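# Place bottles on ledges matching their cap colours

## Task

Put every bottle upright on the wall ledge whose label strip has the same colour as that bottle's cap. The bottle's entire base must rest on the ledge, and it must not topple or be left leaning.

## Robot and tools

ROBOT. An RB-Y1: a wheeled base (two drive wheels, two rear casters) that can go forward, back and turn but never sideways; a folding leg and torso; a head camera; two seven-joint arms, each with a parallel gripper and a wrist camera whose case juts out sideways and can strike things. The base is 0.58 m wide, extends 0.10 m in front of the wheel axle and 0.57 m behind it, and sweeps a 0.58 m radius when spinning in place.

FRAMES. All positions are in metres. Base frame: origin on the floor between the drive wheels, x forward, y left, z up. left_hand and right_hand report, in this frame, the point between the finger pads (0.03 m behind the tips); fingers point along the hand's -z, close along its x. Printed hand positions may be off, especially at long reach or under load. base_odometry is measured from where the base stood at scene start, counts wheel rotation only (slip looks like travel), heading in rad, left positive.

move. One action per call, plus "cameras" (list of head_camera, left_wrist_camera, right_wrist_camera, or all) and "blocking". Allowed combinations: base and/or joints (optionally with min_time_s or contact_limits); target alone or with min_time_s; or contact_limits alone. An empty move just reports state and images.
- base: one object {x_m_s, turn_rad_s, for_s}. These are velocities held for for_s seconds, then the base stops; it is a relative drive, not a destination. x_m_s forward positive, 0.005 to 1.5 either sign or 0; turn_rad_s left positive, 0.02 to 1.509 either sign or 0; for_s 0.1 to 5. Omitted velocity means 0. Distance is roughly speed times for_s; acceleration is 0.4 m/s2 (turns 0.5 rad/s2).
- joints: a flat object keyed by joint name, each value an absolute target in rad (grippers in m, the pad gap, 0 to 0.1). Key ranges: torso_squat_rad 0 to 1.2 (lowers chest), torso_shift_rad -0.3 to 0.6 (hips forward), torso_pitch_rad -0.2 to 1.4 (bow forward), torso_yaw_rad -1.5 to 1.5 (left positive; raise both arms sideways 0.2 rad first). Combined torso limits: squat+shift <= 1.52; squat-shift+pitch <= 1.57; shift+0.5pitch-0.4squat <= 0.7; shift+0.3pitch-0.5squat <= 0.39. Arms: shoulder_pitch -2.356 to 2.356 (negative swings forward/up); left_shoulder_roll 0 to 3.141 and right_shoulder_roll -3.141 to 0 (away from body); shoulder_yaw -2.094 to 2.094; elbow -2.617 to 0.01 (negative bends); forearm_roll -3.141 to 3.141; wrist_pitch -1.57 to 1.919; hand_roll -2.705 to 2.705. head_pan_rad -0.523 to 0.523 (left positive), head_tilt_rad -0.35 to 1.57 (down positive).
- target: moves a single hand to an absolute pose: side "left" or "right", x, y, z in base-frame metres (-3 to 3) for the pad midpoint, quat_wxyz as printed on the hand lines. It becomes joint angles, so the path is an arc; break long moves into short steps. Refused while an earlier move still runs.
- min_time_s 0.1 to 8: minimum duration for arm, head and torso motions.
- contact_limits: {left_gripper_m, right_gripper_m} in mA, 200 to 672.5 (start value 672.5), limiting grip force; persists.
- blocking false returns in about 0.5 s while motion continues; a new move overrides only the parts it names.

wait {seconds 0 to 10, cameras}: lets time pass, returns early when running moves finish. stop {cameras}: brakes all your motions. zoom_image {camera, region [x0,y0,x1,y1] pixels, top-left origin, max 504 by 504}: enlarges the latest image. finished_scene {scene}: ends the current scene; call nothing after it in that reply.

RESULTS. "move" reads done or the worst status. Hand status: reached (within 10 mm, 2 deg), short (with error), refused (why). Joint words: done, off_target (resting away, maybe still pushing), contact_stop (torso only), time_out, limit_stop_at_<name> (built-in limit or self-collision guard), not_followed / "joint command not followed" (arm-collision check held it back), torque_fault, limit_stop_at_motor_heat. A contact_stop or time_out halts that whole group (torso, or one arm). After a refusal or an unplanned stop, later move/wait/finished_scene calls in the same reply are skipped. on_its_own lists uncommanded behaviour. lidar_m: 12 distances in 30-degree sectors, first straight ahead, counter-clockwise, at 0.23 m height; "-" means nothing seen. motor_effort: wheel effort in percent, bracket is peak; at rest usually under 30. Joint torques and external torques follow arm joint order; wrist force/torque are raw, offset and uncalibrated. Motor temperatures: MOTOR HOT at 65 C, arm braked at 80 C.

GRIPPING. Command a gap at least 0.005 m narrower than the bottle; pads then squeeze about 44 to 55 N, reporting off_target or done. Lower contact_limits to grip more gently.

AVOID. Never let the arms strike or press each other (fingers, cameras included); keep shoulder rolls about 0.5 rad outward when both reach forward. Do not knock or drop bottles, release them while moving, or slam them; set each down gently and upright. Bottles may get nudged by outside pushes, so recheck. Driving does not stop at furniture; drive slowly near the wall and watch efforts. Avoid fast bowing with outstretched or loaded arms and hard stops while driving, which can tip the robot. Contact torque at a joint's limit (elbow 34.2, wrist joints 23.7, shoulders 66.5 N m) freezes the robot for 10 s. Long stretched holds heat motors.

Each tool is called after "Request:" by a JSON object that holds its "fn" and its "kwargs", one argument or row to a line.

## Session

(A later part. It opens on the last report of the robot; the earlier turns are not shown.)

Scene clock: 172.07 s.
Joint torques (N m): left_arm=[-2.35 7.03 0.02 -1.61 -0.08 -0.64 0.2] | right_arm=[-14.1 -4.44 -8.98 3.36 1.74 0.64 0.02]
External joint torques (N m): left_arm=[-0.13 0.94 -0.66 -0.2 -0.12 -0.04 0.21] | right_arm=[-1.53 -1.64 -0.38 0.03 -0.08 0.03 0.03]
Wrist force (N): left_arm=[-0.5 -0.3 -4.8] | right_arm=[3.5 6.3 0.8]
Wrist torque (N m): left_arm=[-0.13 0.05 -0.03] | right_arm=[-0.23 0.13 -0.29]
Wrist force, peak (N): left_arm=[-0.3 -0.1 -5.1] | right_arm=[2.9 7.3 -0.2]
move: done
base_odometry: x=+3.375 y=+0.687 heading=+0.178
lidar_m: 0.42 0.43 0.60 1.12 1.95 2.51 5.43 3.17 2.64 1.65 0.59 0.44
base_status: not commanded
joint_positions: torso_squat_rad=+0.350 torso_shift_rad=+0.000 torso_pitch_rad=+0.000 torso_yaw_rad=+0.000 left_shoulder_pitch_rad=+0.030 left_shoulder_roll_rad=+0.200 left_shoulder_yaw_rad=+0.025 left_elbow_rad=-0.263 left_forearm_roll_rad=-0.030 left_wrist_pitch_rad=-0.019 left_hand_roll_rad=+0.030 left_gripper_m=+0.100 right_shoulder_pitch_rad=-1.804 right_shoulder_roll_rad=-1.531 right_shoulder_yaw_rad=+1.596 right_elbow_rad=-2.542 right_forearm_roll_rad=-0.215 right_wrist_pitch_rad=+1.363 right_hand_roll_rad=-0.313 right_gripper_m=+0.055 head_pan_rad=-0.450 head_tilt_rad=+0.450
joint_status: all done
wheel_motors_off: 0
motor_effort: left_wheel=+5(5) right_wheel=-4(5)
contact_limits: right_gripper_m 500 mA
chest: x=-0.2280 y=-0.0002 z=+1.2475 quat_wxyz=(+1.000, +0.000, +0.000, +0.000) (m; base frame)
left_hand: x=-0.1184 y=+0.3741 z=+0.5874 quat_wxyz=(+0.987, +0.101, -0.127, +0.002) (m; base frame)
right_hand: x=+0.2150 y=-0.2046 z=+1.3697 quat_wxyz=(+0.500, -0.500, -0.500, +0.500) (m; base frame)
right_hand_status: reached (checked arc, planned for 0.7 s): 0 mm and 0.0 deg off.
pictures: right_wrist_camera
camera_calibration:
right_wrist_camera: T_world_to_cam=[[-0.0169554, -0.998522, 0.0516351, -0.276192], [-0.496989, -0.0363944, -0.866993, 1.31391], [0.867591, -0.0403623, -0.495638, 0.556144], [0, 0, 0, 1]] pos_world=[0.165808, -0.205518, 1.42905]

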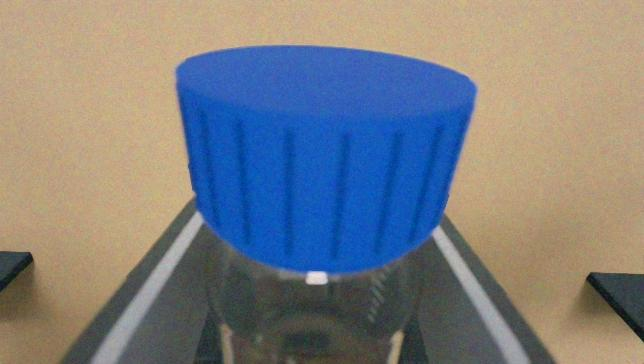

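Request:
{"fn": "move", "kwargs": {
  "target": {"side": "right", "x": 0.185, "y": -0.36, "z": 1.365, "quat_wxyz": [0.5244, -0.5244, -0.4744, 0.4744]},
  "min_time_s": 0.9
}}

Request:
{"fn": "move", "kwargs": {
  "target": {"side": "right", "x": 0.175, "y": -0.46, "z": 1.30, "quat_wxyz": [0.5474, -0.5474, -0.4476, 0.4476]},
  "min_time_s": 0.8
}}

Request:
{"fn": "move", "kwargs": {
  "target": {"side": "right", "x": 0.183, "y": -0.555, "z": 1.254, "quat_wxyz": [0.5584, -0.5584, -0.4338, 0.4338]},
  "min_time_s": 0.8,
  "cameras": ["head_camera", "right_wrist_camera"]
}}

Scene clock: 174.03 s.
Joint torques (N m): left_arm=[-2.5 6.83 0.31 -1.54 -0.05 -0.67 0.16] | right_arm=[-6.57 -1.01 -7.92 2.89 1.45 0.86 0.04]
External joint torques (N m): left_arm=[-0.28 0.73 -0.37 -0.13 -0.09 -0.07 0.17] | right_arm=[0.02 -0.31 1.15 0.07 0.09 0.28 0.05]
Wrist force (N): left_arm=[-0.7 0.0 -4.9] | right_arm=[3.1 5.7 -0.3]
Wrist torque (N m): left_arm=[-0.16 0.02 -0.04] | right_arm=[-0.16 0.03 -0.28]
Wrist force, peak (N): left_arm=[-0.7 -0.1 -5.0] | right_arm=[3.3 7.4 0.8]
move: done
base_odometry: x=+3.375 y=+0.687 heading=+0.178
lidar_m: 0.42 0.44 0.60 1.12 1.95 2.52 5.42 3.17 2.64 1.64 0.59 0.43
base_status: not commanded
joint_positions: torso_squat_rad=+0.350 torso_shift_rad=+0.000 torso_pitch_rad=+0.000 torso_yaw_rad=+0.000 left_shoulder_pitch_rad=+0.030 left_shoulder_roll_rad=+0.200 left_shoulder_yaw_rad=+0.025 left_elbow_rad=-0.263 left_forearm_roll_rad=-0.030 left_wrist_pitch_rad=-0.019 left_hand_roll_rad=+0.030 left_gripper_m=+0.100 right_shoulder_pitch_rad=-1.699 right_shoulder_roll_rad=-2.116 right_shoulder_yaw_rad=+1.707 right_elbow_rad=-2.530 right_forearm_roll_rad=-0.038 right_wrist_pitch_rad=+0.862 right_hand_roll_rad=-0.295 right_gripper_m=+0.055 head_pan_rad=-0.450 head_tilt_rad=+0.450
joint_status: all done
wheel_motors_off: 0
motor_effort: left_wheel=+4(5) right_wheel=-4(5)
contact_limits: right_gripper_m 500 mA
chest: x=-0.2280 y=-0.0002 z=+1.2475 quat_wxyz=(+1.000, +0.000, +0.000, +0.000) (m; base frame)
left_hand: x=-0.1184 y=+0.3741 z=+0.5874 quat_wxyz=(+0.987, +0.101, -0.127, +0.002) (m; base frame)
right_hand: x=+0.1846 y=-0.3602 z=+1.3649 quat_wxyz=(+0.525, -0.525, -0.473, +0.474) (m; base frame)
right_hand_status: reached (checked arc, planned for 0.9 s): 0 mm and 0.2 deg off.
pictures: none

Scene clock: 175.17 s.
Joint torques (N m): left_arm=[-2.57 6.68 0.31 -1.33 -0.19 -0.76 0.26] | right_arm=[-5.88 -2.02 -8.54 1.01 0.98 1.41 -0.01]
External joint torques (N m): left_arm=[-0.35 0.59 -0.37 0.09 -0.22 -0.17 0.27] | right_arm=[-0.29 -0.84 1.24 -0.29 0.04 0.2 -0.01]
Wrist force (N): left_arm=[-0.5 0.0 -4.6] | right_arm=[3.3 6.2 -0.1]
Wrist torque (N m): left_arm=[-0.18 0.03 -0.04] | right_arm=[-0.23 0.07 -0.13]
Wrist force, peak (N): left_arm=[-0.5 0.1 -5.1] | right_arm=[4.3 6.3 0.8]
move: done
base_odometry: x=+3.375 y=+0.687 heading=+0.178
lidar_m: 0.41 0.43 0.59 1.12 1.95 2.52 5.43 3.17 2.64 1.65 0.59 0.43
base_status: not commanded
joint_positions: torso_squat_rad=+0.350 torso_shift_rad=+0.000 torso_pitch_rad=+0.000 torso_yaw_rad=+0.000 left_shoulder_pitch_rad=+0.030 left_shoulder_roll_rad=+0.200 left_shoulder_yaw_rad=+0.025 left_elbow_rad=-0.263 left_forearm_roll_rad=-0.030 left_wrist_pitch_rad=-0.019 left_hand_roll_rad=+0.030 left_gripper_m=+0.100 right_shoulder_pitch_rad=-1.626 right_shoulder_roll_rad=-2.199 right_shoulder_yaw_rad=+2.014 right_elbow_rad=-2.347 right_forearm_roll_rad=+0.481 right_wrist_pitch_rad=+0.741 right_hand_roll_rad=-0.658 right_gripper_m=+0.055 head_pan_rad=-0.450 head_tilt_rad=+0.450
joint_status: all done
wheel_motors_off: 0
motor_effort: left_wheel=+5(5) right_wheel=-5(5)
contact_limits: right_gripper_m 500 mA
chest: x=-0.2280 y=-0.0002 z=+1.2475 quat_wxyz=(+1.000, +0.000, +0.000, +0.000) (m; base frame)
left_hand: x=-0.1184 y=+0.3741 z=+0.5874 quat_wxyz=(+0.987, +0.101, -0.127, +0.002) (m; base frame)
right_hand: x=+0.1750 y=-0.4598 z=+1.3000 quat_wxyz=(+0.548, -0.547, -0.447, +0.448) (m; base frame)
right_hand_status: reached (checked arc, planned for 0.8 s): 0 mm and 0.1 deg off.
pictures: none

Scene clock: 176.47 s.
Joint torques (N m): left_arm=[-2.31 6.83 0.14 -1.56 -0.13 -0.6 0.34] | right_arm=[-6.88 -5.48 -8.39 2.26 0.28 2.25 0.21]
External joint torques (N m): left_arm=[-0.08 0.73 -0.53 -0.14 -0.17 0 0.35] | right_arm=[0.02 -0.64 1.32 -0.07 -0.08 0.44 0.21]
Wrist force (N): left_arm=[-0.9 0.2 -4.9] | right_arm=[3.3 6.1 0.8]
Wrist torque (N m): left_arm=[-0.17 0.00 -0.03] | right_arm=[-0.15 0.09 -0.10]
Wrist force, peak (N): left_arm=[-0.4 -0.2 -5.2] | right_arm=[3.6 8.0 0.7]
move: done
base_odometry: x=+3.375 y=+0.687 heading=+0.178
lidar_m: 0.41 0.43 0.59 1.12 1.95 2.51 5.42 3.17 2.65 1.65 0.60 0.44
base_status: not commanded
joint_positions: torso_squat_rad=+0.350 torso_shift_rad=+0.000 torso_pitch_rad=+0.000 torso_yaw_rad=+0.000 left_shoulder_pitch_rad=+0.030 left_shoulder_roll_rad=+0.200 left_shoulder_yaw_rad=+0.025 left_elbow_rad=-0.263 left_forearm_roll_rad=-0.030 left_wrist_pitch_rad=-0.019 left_hand_roll_rad=+0.030 left_gripper_m=+0.100 right_shoulder_pitch_rad=-1.447 right_shoulder_roll_rad=-2.076 right_shoulder_yaw_rad=+2.094 right_elbow_rad=-1.988 right_forearm_roll_rad=+0.905 right_wrist_pitch_rad=+0.735 right_hand_roll_rad=-1.170 right_gripper_m=+0.055 head_pan_rad=-0.450 head_tilt_rad=+0.450
joint_status: all done
wheel_motors_off: 0
motor_effort: left_wheel=+5(5) right_wheel=-3(5)
contact_limits: right_gripper_m 500 mA
chest: x=-0.2280 y=-0.0002 z=+1.2475 quat_wxyz=(+1.000, +0.000, +0.000, +0.000) (m; base frame)
left_hand: x=-0.1184 y=+0.3742 z=+0.5874 quat_wxyz=(+0.987, +0.101, -0.127, +0.002) (m; base frame)
right_hand: x=+0.1830 y=-0.5547 z=+1.2539 quat_wxyz=(+0.559, -0.558, -0.433, +0.434) (m; base frame)
right_hand_status: reached (checked arc, planned for 0.8 s): 0 mm and 0.1 deg off.
pictures: head_camera, right_wrist_camera
camera_calibration:
head_camera: T_world_to_cam=[[-0.457492, -0.888818, 0.0265136, -0.12813], [-0.368215, 0.162219, -0.915479, 1.30791], [0.809394, -0.428587, -0.40149, 0.690793], [0, 0, 0, 1]] pos_world=[-0.136148, -0.0299871, 1.47811]
right_wrist_camera: T_world_to_cam=[[-0.263965, -0.963145, 0.0517032, -0.555626], [-0.491667, 0.0882448, -0.8663, 1.25224], [0.829811, -0.254094, -0.49684, 0.402361], [0, 0, 0, 1]] pos_world=[0.135134, -0.543414, 1.31345]

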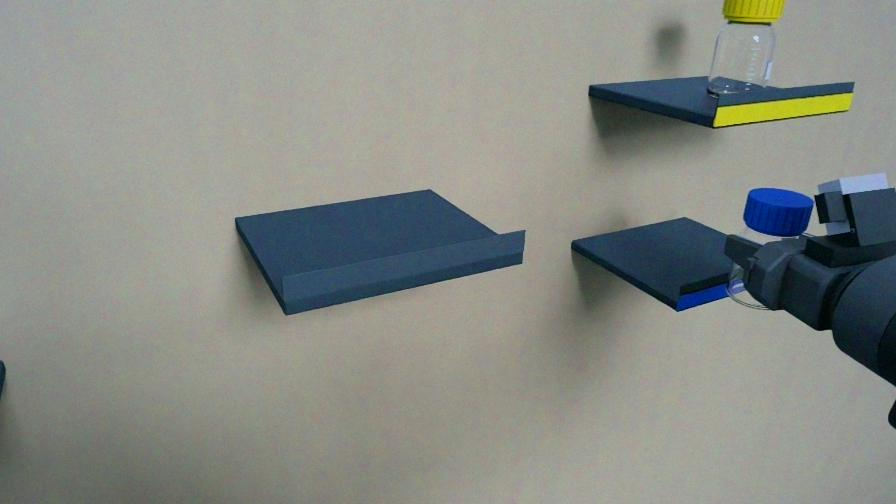

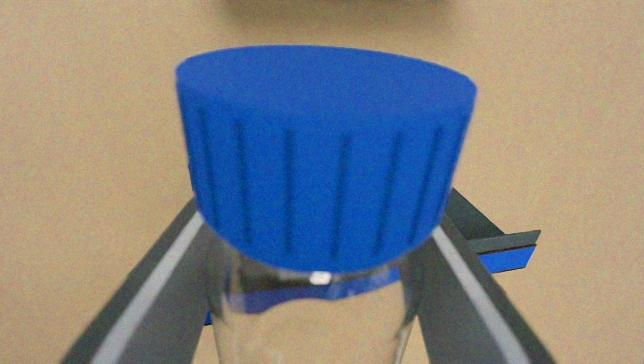

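Request:
{"fn": "move", "kwargs": {
  "target": {"side": "right", "x": 0.218, "y": -0.564, "z": 1.26, "quat_wxyz": [0.5584, -0.5584, -0.4338, 0.4338]},
  "min_time_s": 0.5
}}

Request:
{"fn": "move", "kwargs": {
  "target": {"side": "right", "x": 0.256, "y": -0.5735, "z": 1.26, "quat_wxyz": [0.5584, -0.5584, -0.4338, 0.4338]},
  "min_time_s": 0.5
}}

Request:
{"fn": "move", "kwargs": {
  "target": {"side": "right", "x": 0.296, "y": -0.584, "z": 1.255, "quat_wxyz": [0.5584, -0.5584, -0.4338, 0.4338]},
  "min_time_s": 0.6
}}

Request:
{"fn": "move", "kwargs": {
  "target": {"side": "right", "x": 0.296, "y": -0.584, "z": 1.239, "quat_wxyz": [0.5584, -0.5584, -0.4338, 0.4338]},
  "min_time_s": 0.6,
  "cameras": ["head_camera", "right_wrist_camera"]
}}

Scene clock: 178.30 s.
Joint torques (N m): left_arm=[-2.44 6.72 0.2 -1.53 -0.11 -0.81 0.29] | right_arm=[-10.19 -6.65 -10.1 3.26 0.35 2.08 -0.08]
External joint torques (N m): left_arm=[-0.22 0.62 -0.47 -0.11 -0.14 -0.22 0.31] | right_arm=[-1.26 -1.42 -0.18 0.25 0.05 0.24 -0.07]
Wrist force (N): left_arm=[-0.6 -0.2 -4.9] | right_arm=[3.4 5.9 0.4]
Wrist torque (N m): left_arm=[-0.15 0.04 -0.02] | right_arm=[-0.15 0.08 -0.10]
Wrist force, peak (N): left_arm=[-1.1 -0.3 -5.1] | right_arm=[3.6 6.8 0.0]
move: done
base_odometry: x=+3.375 y=+0.687 heading=+0.178
lidar_m: 0.41 0.44 0.59 1.12 1.95 2.52 5.42 3.17 2.64 1.65 0.60 0.43
base_status: not commanded
joint_positions: torso_squat_rad=+0.350 torso_shift_rad=+0.000 torso_pitch_rad=+0.000 torso_yaw_rad=+0.000 left_shoulder_pitch_rad=+0.030 left_shoulder_roll_rad=+0.200 left_shoulder_yaw_rad=+0.025 left_elbow_rad=-0.263 left_forearm_roll_rad=-0.030 left_wrist_pitch_rad=-0.019 left_hand_roll_rad=+0.030 left_gripper_m=+0.100 right_shoulder_pitch_rad=-1.468 right_shoulder_roll_rad=-1.972 right_shoulder_yaw_rad=+2.074 right_elbow_rad=-1.857 right_forearm_roll_rad=+0.864 right_wrist_pitch_rad=+0.694 right_hand_roll_rad=-1.195 right_gripper_m=+0.055 head_pan_rad=-0.450 head_tilt_rad=+0.450
joint_status: all done
wheel_motors_off: 0
motor_effort: left_wheel=+5(5) right_wheel=-3(5)
contact_limits: right_gripper_m 500 mA
chest: x=-0.2280 y=-0.0002 z=+1.2475 quat_wxyz=(+1.000, +0.000, +0.000, +0.000) (m; base frame)
left_hand: x=-0.1184 y=+0.3741 z=+0.5874 quat_wxyz=(+0.987, +0.101, -0.127, +0.002) (m; base frame)
right_hand: x=+0.2178 y=-0.5638 z=+1.2598 quat_wxyz=(+0.559, -0.558, -0.433, +0.434) (m; base frame)
right_hand_status: reached (checked arc, planned for 0.5 s): 0 mm and 0.1 deg off.
pictures: none

Scene clock: 179.27 s.
Joint torques (N m): left_arm=[-2.56 7.35 -0.03 -1.48 -0.1 -0.66 0.26] | right_arm=[-12.89 -7.76 -9.8 4.06 0.24 2.2 -0.2]
External joint torques (N m): left_arm=[-0.34 1.25 -0.71 -0.06 -0.13 -0.06 0.27] | right_arm=[-1.59 -1.75 -0.01 0.26 0.03 0.32 -0.19]
Wrist force (N): left_arm=[-0.6 0.1 -4.9] | right_arm=[3.0 6.2 0.4]
Wrist torque (N m): left_arm=[-0.18 0.02 -0.02] | right_arm=[-0.25 0.03 -0.15]
Wrist force, peak (N): left_arm=[-1.2 -0.9 -5.1] | right_arm=[3.7 7.8 1.5]
move: done
base_odometry: x=+3.375 y=+0.687 heading=+0.178
lidar_m: 0.41 0.43 0.60 1.12 1.95 2.52 5.43 3.18 2.64 1.65 0.59 0.43
base_status: not commanded
joint_positions: torso_squat_rad=+0.350 torso_shift_rad=+0.000 torso_pitch_rad=+0.000 torso_yaw_rad=+0.000 left_shoulder_pitch_rad=+0.030 left_shoulder_roll_rad=+0.200 left_shoulder_yaw_rad=+0.025 left_elbow_rad=-0.263 left_forearm_roll_rad=-0.030 left_wrist_pitch_rad=-0.019 left_hand_roll_rad=+0.030 left_gripper_m=+0.100 right_shoulder_pitch_rad=-1.473 right_shoulder_roll_rad=-1.840 right_shoulder_yaw_rad=+2.069 right_elbow_rad=-1.691 right_forearm_roll_rad=+0.848 right_wrist_pitch_rad=+0.664 right_hand_roll_rad=-1.258 right_gripper_m=+0.055 head_pan_rad=-0.450 head_tilt_rad=+0.450
joint_status: all done
wheel_motors_off: 0
motor_effort: left_wheel=+5(6) right_wheel=-5(5)
contact_limits: right_gripper_m 500 mA
chest: x=-0.2280 y=-0.0002 z=+1.2475 quat_wxyz=(+1.000, +0.000, +0.000, +0.000) (m; base frame)
left_hand: x=-0.1184 y=+0.3741 z=+0.5874 quat_wxyz=(+0.987, +0.101, -0.127, +0.002) (m; base frame)
right_hand: x=+0.2556 y=-0.5731 z=+1.2598 quat_wxyz=(+0.559, -0.558, -0.433, +0.434) (m; base frame)
right_hand_status: reached (checked arc, planned for 0.5 s): 1 mm and 0.1 deg off.
pictures: none

Scene clock: 180.43 s.
Joint torques (N m): left_arm=[-2.17 6.8 0.4 -1.43 -0.06 -0.68 0.27] | right_arm=[-13.73 -9.5 -8.16 4.66 0.11 2.21 0.04]
External joint torques (N m): left_arm=[0.05 0.7 -0.28 -0.02 -0.1 -0.08 0.28] | right_arm=[0.14 -2.21 1.04 -0.05 0.04 0.27 0.05]
Wrist force (N): left_arm=[-0.8 0.0 -4.9] | right_arm=[3.5 5.6 -0.1]
Wrist torque (N m): left_arm=[-0.17 0.02 -0.03] | right_arm=[-0.18 0.14 -0.15]
Wrist force, peak (N): left_arm=[-0.8 0.0 -4.9] | right_arm=[3.0 7.7 2.0]
move: done
base_odometry: x=+3.375 y=+0.687 heading=+0.178
lidar_m: 0.41 0.43 0.60 1.12 1.96 2.51 5.43 3.17 2.64 1.65 0.60 0.43
base_status: not commanded
joint_positions: torso_squat_rad=+0.350 torso_shift_rad=+0.000 torso_pitch_rad=+0.000 torso_yaw_rad=+0.000 left_shoulder_pitch_rad=+0.030 left_shoulder_roll_rad=+0.200 left_shoulder_yaw_rad=+0.025 left_elbow_rad=-0.263 left_forearm_roll_rad=-0.030 left_wrist_pitch_rad=-0.019 left_hand_roll_rad=+0.030 left_gripper_m=+0.100 right_shoulder_pitch_rad=-1.455 right_shoulder_roll_rad=-1.687 right_shoulder_yaw_rad=+2.071 right_elbow_rad=-1.485 right_forearm_roll_rad=+0.865 right_wrist_pitch_rad=+0.635 right_hand_roll_rad=-1.367 right_gripper_m=+0.055 head_pan_rad=-0.450 head_tilt_rad=+0.450
joint_status: all done
wheel_motors_off: 0
motor_effort: left_wheel=+4(5) right_wheel=-4(5)
contact_limits: right_gripper_m 500 mA
chest: x=-0.2280 y=-0.0002 z=+1.2475 quat_wxyz=(+1.000, +0.000, +0.000, +0.000) (m; base frame)
left_hand: x=-0.1184 y=+0.3741 z=+0.5874 quat_wxyz=(+0.987, +0.101, -0.127, +0.002) (m; base frame)
right_hand: x=+0.2953 y=-0.5833 z=+1.2552 quat_wxyz=(+0.559, -0.559, -0.433, +0.434) (m; base frame)
right_hand_status: reached (checked arc, planned for 0.6 s): 1 mm and 0.2 deg off.
pictures: none

Scene clock: 181.37 s.
Joint torques (N m): left_arm=[-2.46 6.81 -0.04 -1.5 -0.15 -0.64 0.36] | right_arm=[-13.67 -9.07 -6.5 5.22 0.15 2.53 -0.33]
External joint torques (N m): left_arm=[-0.24 0.71 -0.72 -0.08 -0.18 -0.04 0.37] | right_arm=[0.46 -0.99 2.33 0.41 0.11 0.58 -0.32]
Wrist force (N): left_arm=[-0.6 -0.1 -4.8] | right_arm=[3.2 6.1 0.2]
Wrist torque (N m): left_arm=[-0.16 0.03 -0.04] | right_arm=[-0.22 0.04 -0.15]
Wrist force, peak (N): left_arm=[-0.5 -0.1 -5.2] | right_arm=[3.2 7.3 1.1]
move: done
base_odometry: x=+3.375 y=+0.687 heading=+0.178
lidar_m: 0.41 0.44 0.60 1.12 1.96 2.51 5.42 3.17 2.64 1.66 0.60 0.43
base_status: not commanded
joint_positions: torso_squat_rad=+0.350 torso_shift_rad=+0.000 torso_pitch_rad=+0.000 torso_yaw_rad=+0.000 left_shoulder_pitch_rad=+0.030 left_shoulder_roll_rad=+0.200 left_shoulder_yaw_rad=+0.025 left_elbow_rad=-0.263 left_forearm_roll_rad=-0.030 left_wrist_pitch_rad=-0.019 left_hand_roll_rad=+0.030 left_gripper_m=+0.100 right_shoulder_pitch_rad=-1.417 right_shoulder_roll_rad=-1.654 right_shoulder_yaw_rad=+2.084 right_elbow_rad=-1.465 right_forearm_roll_rad=+0.881 right_wrist_pitch_rad=+0.678 right_hand_roll_rad=-1.404 right_gripper_m=+0.055 head_pan_rad=-0.450 head_tilt_rad=+0.450
joint_status: all done
wheel_motors_off: 0
motor_effort: left_wheel=+5(5) right_wheel=-4(5)
contact_limits: right_gripper_m 500 mA
chest: x=-0.2280 y=-0.0002 z=+1.2475 quat_wxyz=(+1.000, +0.000, +0.000, +0.000) (m; base frame)
left_hand: x=-0.1184 y=+0.3741 z=+0.5874 quat_wxyz=(+0.987, +0.101, -0.127, +0.002) (m; base frame)
right_hand: x=+0.2953 y=-0.5833 z=+1.2392 quat_wxyz=(+0.559, -0.558, -0.433, +0.434) (m; base frame)
right_hand_status: reached (checked arc, planned for 0.6 s): 1 mm and 0.1 deg off.
pictures: head_camera, right_wrist_camera
camera_calibration:
head_camera: T_world_to_cam=[[-0.45749, -0.888819, 0.0265119, -0.128127], [-0.368289, 0.162258, -0.915443, 1.30785], [0.809362, -0.42857, -0.401574, 0.690912], [0, 0, 0, 1]] pos_world=[-0.136148, -0.0299872, 1.47811]
right_wrist_camera: T_world_to_cam=[[-0.26388, -0.96318, 0.0514974, -0.552515], [-0.491904, 0.0884563, -0.866144, 1.29727], [0.829697, -0.25389, -0.497134, 0.295046], [0, 0, 0, 1]] pos_world=[0.247534, -0.572014, 1.29875]

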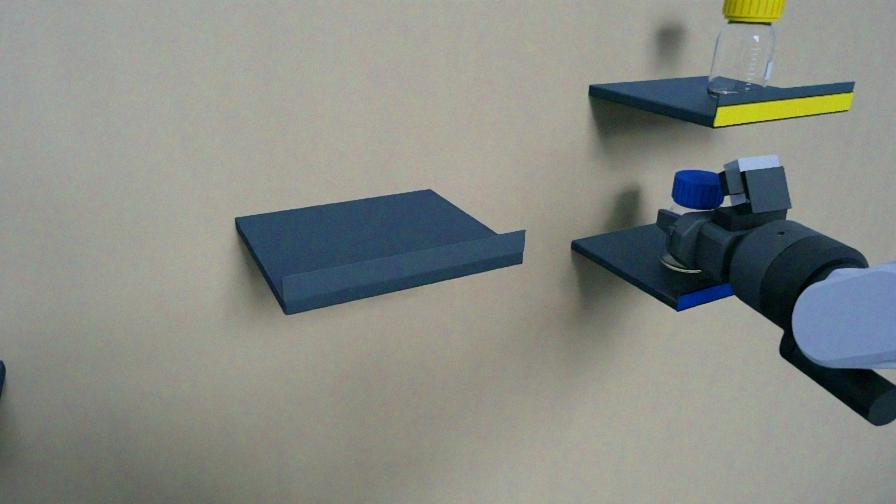

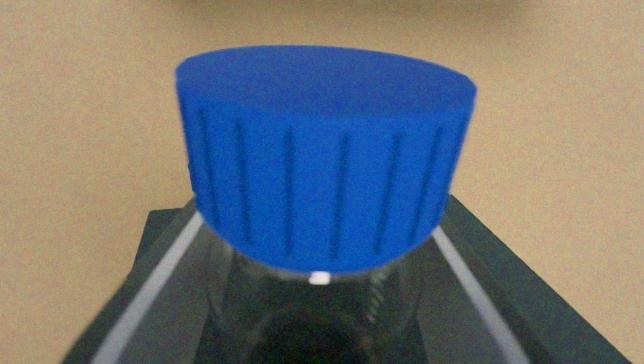

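Request:
{"fn": "move", "kwargs": {
  "target": {"side": "right", "x": 0.296, "y": -0.584, "z": 1.2345, "quat_wxyz": [0.5584, -0.5584, -0.4338, 0.4338]},
  "min_time_s": 0.4
}}

Scene clock: 182.33 s.
Joint torques (N m): left_arm=[-2.16 6.72 -0.31 -1.56 -0.09 -0.67 0.21] | right_arm=[-11.26 -7.85 -5.05 4.58 -0.16 0.84 0.08]
External joint torques (N m): left_arm=[0.06 0.63 -0.99 -0.14 -0.12 -0.08 0.22] | right_arm=[2.99 0.51 3.64 -0.27 -0.19 -1.12 0.08]
Wrist force (N): left_arm=[-0.7 0.0 -4.8] | right_arm=[3.5 -0.9 4.2]
Wrist torque (N m): left_arm=[-0.16 0.03 -0.03] | right_arm=[-0.27 -0.02 -0.24]
Wrist force, peak (N): left_arm=[-0.8 0.1 -5.0] | right_arm=[3.6 6.3 0.2]
move: done
base_odometry: x=+3.375 y=+0.687 heading=+0.178
lidar_m: 0.41 0.43 0.59 1.12 1.95 2.51 5.42 3.17 2.63 1.65 0.60 0.44
base_status: not commanded
joint_positions: torso_squat_rad=+0.350 torso_shift_rad=+0.000 torso_pitch_rad=+0.000 torso_yaw_rad=+0.000 left_shoulder_pitch_rad=+0.030 left_shoulder_roll_rad=+0.200 left_shoulder_yaw_rad=+0.025 left_elbow_rad=-0.263 left_forearm_roll_rad=-0.030 left_wrist_pitch_rad=-0.019 left_hand_roll_rad=+0.030 left_gripper_m=+0.100 right_shoulder_pitch_rad=-1.404 right_shoulder_roll_rad=-1.641 right_shoulder_yaw_rad=+2.087 right_elbow_rad=-1.453 right_forearm_roll_rad=+0.889 right_wrist_pitch_rad=+0.694 right_hand_roll_rad=-1.419 right_gripper_m=+0.055 head_pan_rad=-0.450 head_tilt_rad=+0.450
joint_status: all done
wheel_motors_off: 0
motor_effort: left_wheel=+5(5) right_wheel=-4(5)
contact_limits: right_gripper_m 500 mA
chest: x=-0.2280 y=-0.0002 z=+1.2475 quat_wxyz=(+1.000, +0.000, +0.000, +0.000) (m; base frame)
left_hand: x=-0.1184 y=+0.3741 z=+0.5874 quat_wxyz=(+0.987, +0.101, -0.127, +0.002) (m; base frame)
right_hand: x=+0.2960 y=-0.5839 z=+1.2354 quat_wxyz=(+0.558, -0.559, -0.434, +0.433) (m; base frame)
right_hand_status: reached (checked arc, planned for 0.4 s): 1 mm and 0.1 deg off.
pictures: none

Contact. Release and retract.

Request:
{"fn": "move", "kwargs": {
  "joints": {"right_gripper_m": 0.1}
}}

Request:
{"fn": "move", "kwargs": {
  "target": {"side": "right", "x": 0.252, "y": -0.5728, "z": 1.241, "quat_wxyz": [0.5584, -0.5584, -0.4338, 0.4338]},
  "min_time_s": 0.6
}}

Request:
{"fn": "move", "kwargs": {
  "target": {"side": "right", "x": 0.19, "y": -0.557, "z": 1.245, "quat_wxyz": [0.5584, -0.5584, -0.4338, 0.4338]},
  "min_time_s": 0.7,
  "cameras": ["head_camera", "right_wrist_camera"]
}}

Request:
{"fn": "move", "kwargs": {
  "joints": {"head_pan_rad": 0.15},
  "cameras": ["head_camera"]
}}

Scene clock: 183.97 s.
Joint torques (N m): left_arm=[-2.21 6.89 0.32 -1.42 -0.15 -0.6 0.29] | right_arm=[-12.68 -9.09 -5.99 4.49 -0.1 1.61 0.03]
External joint torques (N m): left_arm=[0.01 0.8 -0.36 0 -0.18 0 0.3] | right_arm=[1.56 -0.72 2.7 -0.36 -0.13 -0.35 0.04]
Wrist force (N): left_arm=[-0.6 -0.4 -4.7] | right_arm=[3.4 4.3 0.9]
Wrist torque (N m): left_arm=[-0.12 0.04 -0.03] | right_arm=[-0.24 0.10 -0.19]
Wrist force, peak (N): left_arm=[-0.6 -0.1 -5.1] | right_arm=[5.1 -1.5 4.3]
move: done
base_odometry: x=+3.375 y=+0.687 heading=+0.178
lidar_m: 0.41 0.43 0.60 1.12 1.95 2.52 5.42 3.17 2.63 1.65 0.60 0.43
base_status: not commanded
joint_positions: torso_squat_rad=+0.350 torso_shift_rad=+0.000 torso_pitch_rad=+0.000 torso_yaw_rad=+0.000 left_shoulder_pitch_rad=+0.030 left_shoulder_roll_rad=+0.200 left_shoulder_yaw_rad=+0.025 left_elbow_rad=-0.263 left_forearm_roll_rad=-0.030 left_wrist_pitch_rad=-0.019 left_hand_roll_rad=+0.030 left_gripper_m=+0.100 right_shoulder_pitch_rad=-1.404 right_shoulder_roll_rad=-1.641 right_shoulder_yaw_rad=+2.087 right_elbow_rad=-1.453 right_forearm_roll_rad=+0.889 right_wrist_pitch_rad=+0.694 right_hand_roll_rad=-1.419 right_gripper_m=+0.100 head_pan_rad=-0.450 head_tilt_rad=+0.450
joint_status: all done
wheel_motors_off: 0
motor_effort: left_wheel=+5(5) right_wheel=-4(5)
contact_limits: right_gripper_m 500 mA
chest: x=-0.2280 y=-0.0002 z=+1.2475 quat_wxyz=(+1.000, +0.000, +0.000, +0.000) (m; base frame)
left_hand: x=-0.1184 y=+0.3741 z=+0.5874 quat_wxyz=(+0.987, +0.101, -0.127, +0.002) (m; base frame)
right_hand: x=+0.2959 y=-0.5839 z=+1.2350 quat_wxyz=(+0.558, -0.559, -0.434, +0.434) (m; base frame)
pictures: none

Scene clock: 185.13 s.
Joint torques (N m): left_arm=[-2.59 6.87 -0.09 -1.33 -0.06 -0.62 0.17] | right_arm=[-12.26 -7.62 -6.65 3.67 -0.07 1.88 0.09]
External joint torques (N m): left_arm=[-0.37 0.78 -0.76 0.09 -0.09 -0.02 0.18] | right_arm=[-0.77 -0.64 2.68 -0.14 -0.25 -0.03 0.1]
Wrist force (N): left_arm=[-0.6 -0.1 -4.9] | right_arm=[3.7 4.4 0.6]
Wrist torque (N m): left_arm=[-0.16 0.05 -0.04] | right_arm=[-0.20 0.18 -0.28]
Wrist force, peak (N): left_arm=[-0.8 0.0 -5.0] | right_arm=[3.5 5.8 1.4]
move: done
base_odometry: x=+3.375 y=+0.687 heading=+0.178
lidar_m: 0.41 0.43 0.60 1.13 1.95 2.52 5.42 3.17 2.64 1.66 0.61 0.44
base_status: not commanded
joint_positions: torso_squat_rad=+0.350 torso_shift_rad=+0.000 torso_pitch_rad=+0.000 torso_yaw_rad=+0.000 left_shoulder_pitch_rad=+0.030 left_shoulder_roll_rad=+0.200 left_shoulder_yaw_rad=+0.025 left_elbow_rad=-0.263 left_forearm_roll_rad=-0.030 left_wrist_pitch_rad=-0.019 left_hand_roll_rad=+0.030 left_gripper_m=+0.100 right_shoulder_pitch_rad=-1.425 right_shoulder_roll_rad=-1.806 right_shoulder_yaw_rad=+2.090 right_elbow_rad=-1.680 right_forearm_roll_rad=+0.885 right_wrist_pitch_rad=+0.732 right_hand_roll_rad=-1.309 right_gripper_m=+0.100 head_pan_rad=-0.450 head_tilt_rad=+0.450
joint_status: all done
wheel_motors_off: 0
motor_effort: left_wheel=+4(5) right_wheel=-4(5)
contact_limits: right_gripper_m 500 mA
chest: x=-0.2280 y=-0.0002 z=+1.2475 quat_wxyz=(+1.000, +0.000, +0.000, +0.000) (m; base frame)
left_hand: x=-0.1184 y=+0.3741 z=+0.5874 quat_wxyz=(+0.987, +0.101, -0.127, +0.002) (m; base frame)
right_hand: x=+0.2527 y=-0.5729 z=+1.2409 quat_wxyz=(+0.558, -0.558, -0.435, +0.434) (m; base frame)
right_hand_status: reached (checked arc, planned for 0.6 s): 1 mm and 0.1 deg off.
pictures: none

Scene clock: 186.17 s.
Joint torques (N m): left_arm=[-2.46 6.89 0.03 -1.36 -0.08 -0.69 0.3] | right_arm=[-6.85 -6.48 -7.87 2.31 0.49 1.85 -0.04]
External joint torques (N m): left_arm=[-0.24 0.79 -0.65 0.06 -0.11 -0.09 0.32] | right_arm=[0.73 -0.63 1.61 -0.19 0.15 0 -0.04]
Wrist force (N): left_arm=[-0.6 -0.2 -4.6] | right_arm=[3.6 5.1 0.6]
Wrist torque (N m): left_arm=[-0.14 0.03 -0.02] | right_arm=[-0.28 0.13 -0.28]
Wrist force, peak (N): left_arm=[-0.7 -0.2 -5.0] | right_arm=[3.9 5.2 1.0]
move: done
base_odometry: x=+3.375 y=+0.687 heading=+0.178
lidar_m: 0.41 0.43 0.59 1.13 1.95 2.52 5.42 3.18 2.64 1.65 0.59 0.43
base_status: not commanded
joint_positions: torso_squat_rad=+0.350 torso_shift_rad=+0.000 torso_pitch_rad=+0.000 torso_yaw_rad=+0.000 left_shoulder_pitch_rad=+0.030 left_shoulder_roll_rad=+0.200 left_shoulder_yaw_rad=+0.025 left_elbow_rad=-0.263 left_forearm_roll_rad=-0.030 left_wrist_pitch_rad=-0.019 left_hand_roll_rad=+0.030 left_gripper_m=+0.100 right_shoulder_pitch_rad=-1.406 right_shoulder_roll_rad=-2.025 right_shoulder_yaw_rad=+2.088 right_elbow_rad=-1.948 right_forearm_roll_rad=+0.919 right_wrist_pitch_rad=+0.773 right_hand_roll_rad=-1.208 right_gripper_m=+0.100 head_pan_rad=-0.450 head_tilt_rad=+0.450
joint_status: all done
wheel_motors_off: 0
motor_effort: left_wheel=+4(5) right_wheel=-5(5)
contact_limits: right_gripper_m 500 mA
chest: x=-0.2280 y=-0.0002 z=+1.2475 quat_wxyz=(+1.000, +0.000, +0.000, +0.000) (m; base frame)
left_hand: x=-0.1184 y=+0.3741 z=+0.5874 quat_wxyz=(+0.987, +0.101, -0.127, +0.002) (m; base frame)
right_hand: x=+0.1900 y=-0.5570 z=+1.2451 quat_wxyz=(+0.558, -0.558, -0.434, +0.434) (m; base frame)
right_hand_status: reached (checked arc, planned for 0.7 s): 0 mm and 0.0 deg off.
pictures: head_camera, right_wrist_camera
camera_calibration:
head_camera: T_world_to_cam=[[-0.457564, -0.88878, 0.0265501, -0.128192], [-0.368202, 0.162211, -0.915486, 1.30792], [0.809359, -0.428669, -0.401473, 0.69076], [0, 0, 0, 1]] pos_world=[-0.136148, -0.029987, 1.47811]
right_wrist_camera: T_world_to_cam=[[-0.263223, -0.963369, 0.0513276, -0.555294], [-0.48953, 0.0875312, -0.867582, 1.24911], [0.831308, -0.253494, -0.494638, 0.388869], [0, 0, 0, 1]] pos_world=[0.142041, -0.545713, 1.30456]

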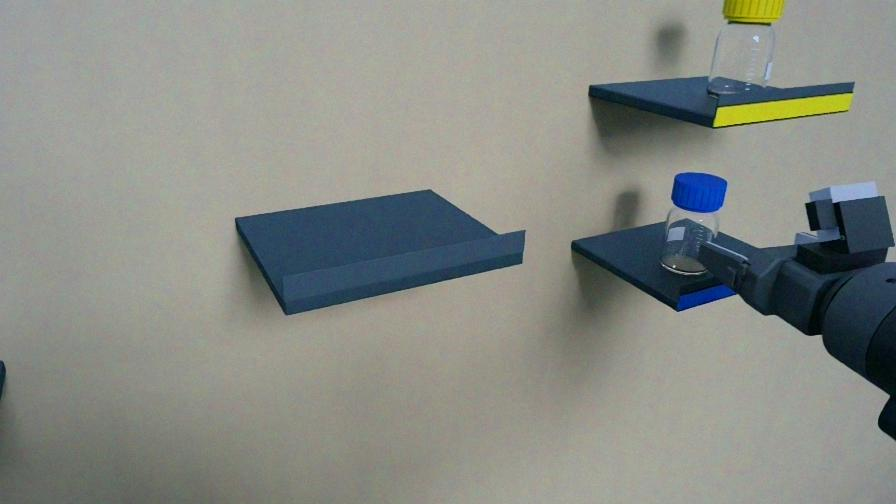

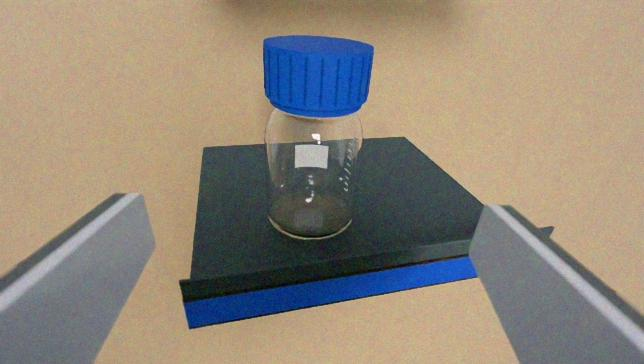

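Scene clock: 187.23 s.
Joint torques (N m): left_arm=[-2.3 6.71 0.17 -1.33 -0.19 -0.6 0.21] | right_arm=[-5.94 -6.64 -7.89 2.24 0.29 1.88 -0.09]
External joint torques (N m): left_arm=[-0.08 0.61 -0.51 0.09 -0.23 -0.01 0.22] | right_arm=[1.64 -0.79 1.59 -0.27 -0.05 0.03 -0.08]
Wrist force (N): left_arm=[-0.5 -0.3 -4.5] | right_arm=[3.2 5.1 0.2]
Wrist torque (N m): left_arm=[-0.13 0.06 -0.04] | right_arm=[-0.32 0.13 -0.33]
Wrist force, peak (N): left_arm=[-0.5 0.0 -5.1] | right_arm=[3.3 5.7 0.6]
move: done
base_odometry: x=+3.375 y=+0.687 heading=+0.178
lidar_m: 0.41 0.43 0.59 1.12 1.96 2.52 5.42 3.17 2.64 1.65 0.60 0.44
base_status: not commanded
joint_positions: torso_squat_rad=+0.350 torso_shift_rad=+0.000 torso_pitch_rad=+0.000 torso_yaw_rad=+0.000 left_shoulder_pitch_rad=+0.030 left_shoulder_roll_rad=+0.200 left_shoulder_yaw_rad=+0.025 left_elbow_rad=-0.263 left_forearm_roll_rad=-0.030 left_wrist_pitch_rad=-0.019 left_hand_roll_rad=+0.030 left_gripper_m=+0.100 right_shoulder_pitch_rad=-1.406 right_shoulder_roll_rad=-2.025 right_shoulder_yaw_rad=+2.088 right_elbow_rad=-1.948 right_forearm_roll_rad=+0.919 right_wrist_pitch_rad=+0.773 right_hand_roll_rad=-1.208 right_gripper_m=+0.100 head_pan_rad=+0.150 head_tilt_rad=+0.450
joint_status: all done
wheel_motors_off: 0
motor_effort: left_wheel=+4(5) right_wheel=-4(5)
contact_limits: right_gripper_m 500 mA
chest: x=-0.2280 y=-0.0002 z=+1.2475 quat_wxyz=(+1.000, +0.000, +0.000, +0.000) (m; base frame)
left_hand: x=-0.1184 y=+0.3741 z=+0.5874 quat_wxyz=(+0.987, +0.101, -0.127, +0.002) (m; base frame)
right_hand: x=+0.1900 y=-0.5570 z=+1.2451 quat_wxyz=(+0.558, -0.558, -0.434, +0.434) (m; base frame)
pictures: head_camera
camera_calibration:
head_camera: T_world_to_cam=[[0.124207, -0.991904, 0.0264378, -0.00827258], [-0.395084, -0.0738787, -0.91567, 1.30254], [0.91021, 0.103288, -0.401061, 0.71111], [0, 0, 0, 1]] pos_world=[-0.131621, 0.0145752, 1.47811]

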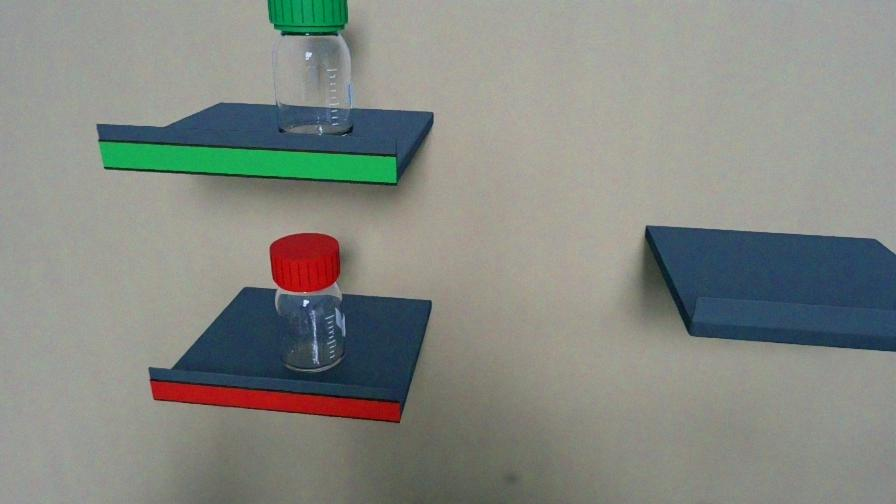

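Request:
{"fn": "finished_scene", "kwargs": {
  "scene": 2
}}

The scene is finished: the task was done.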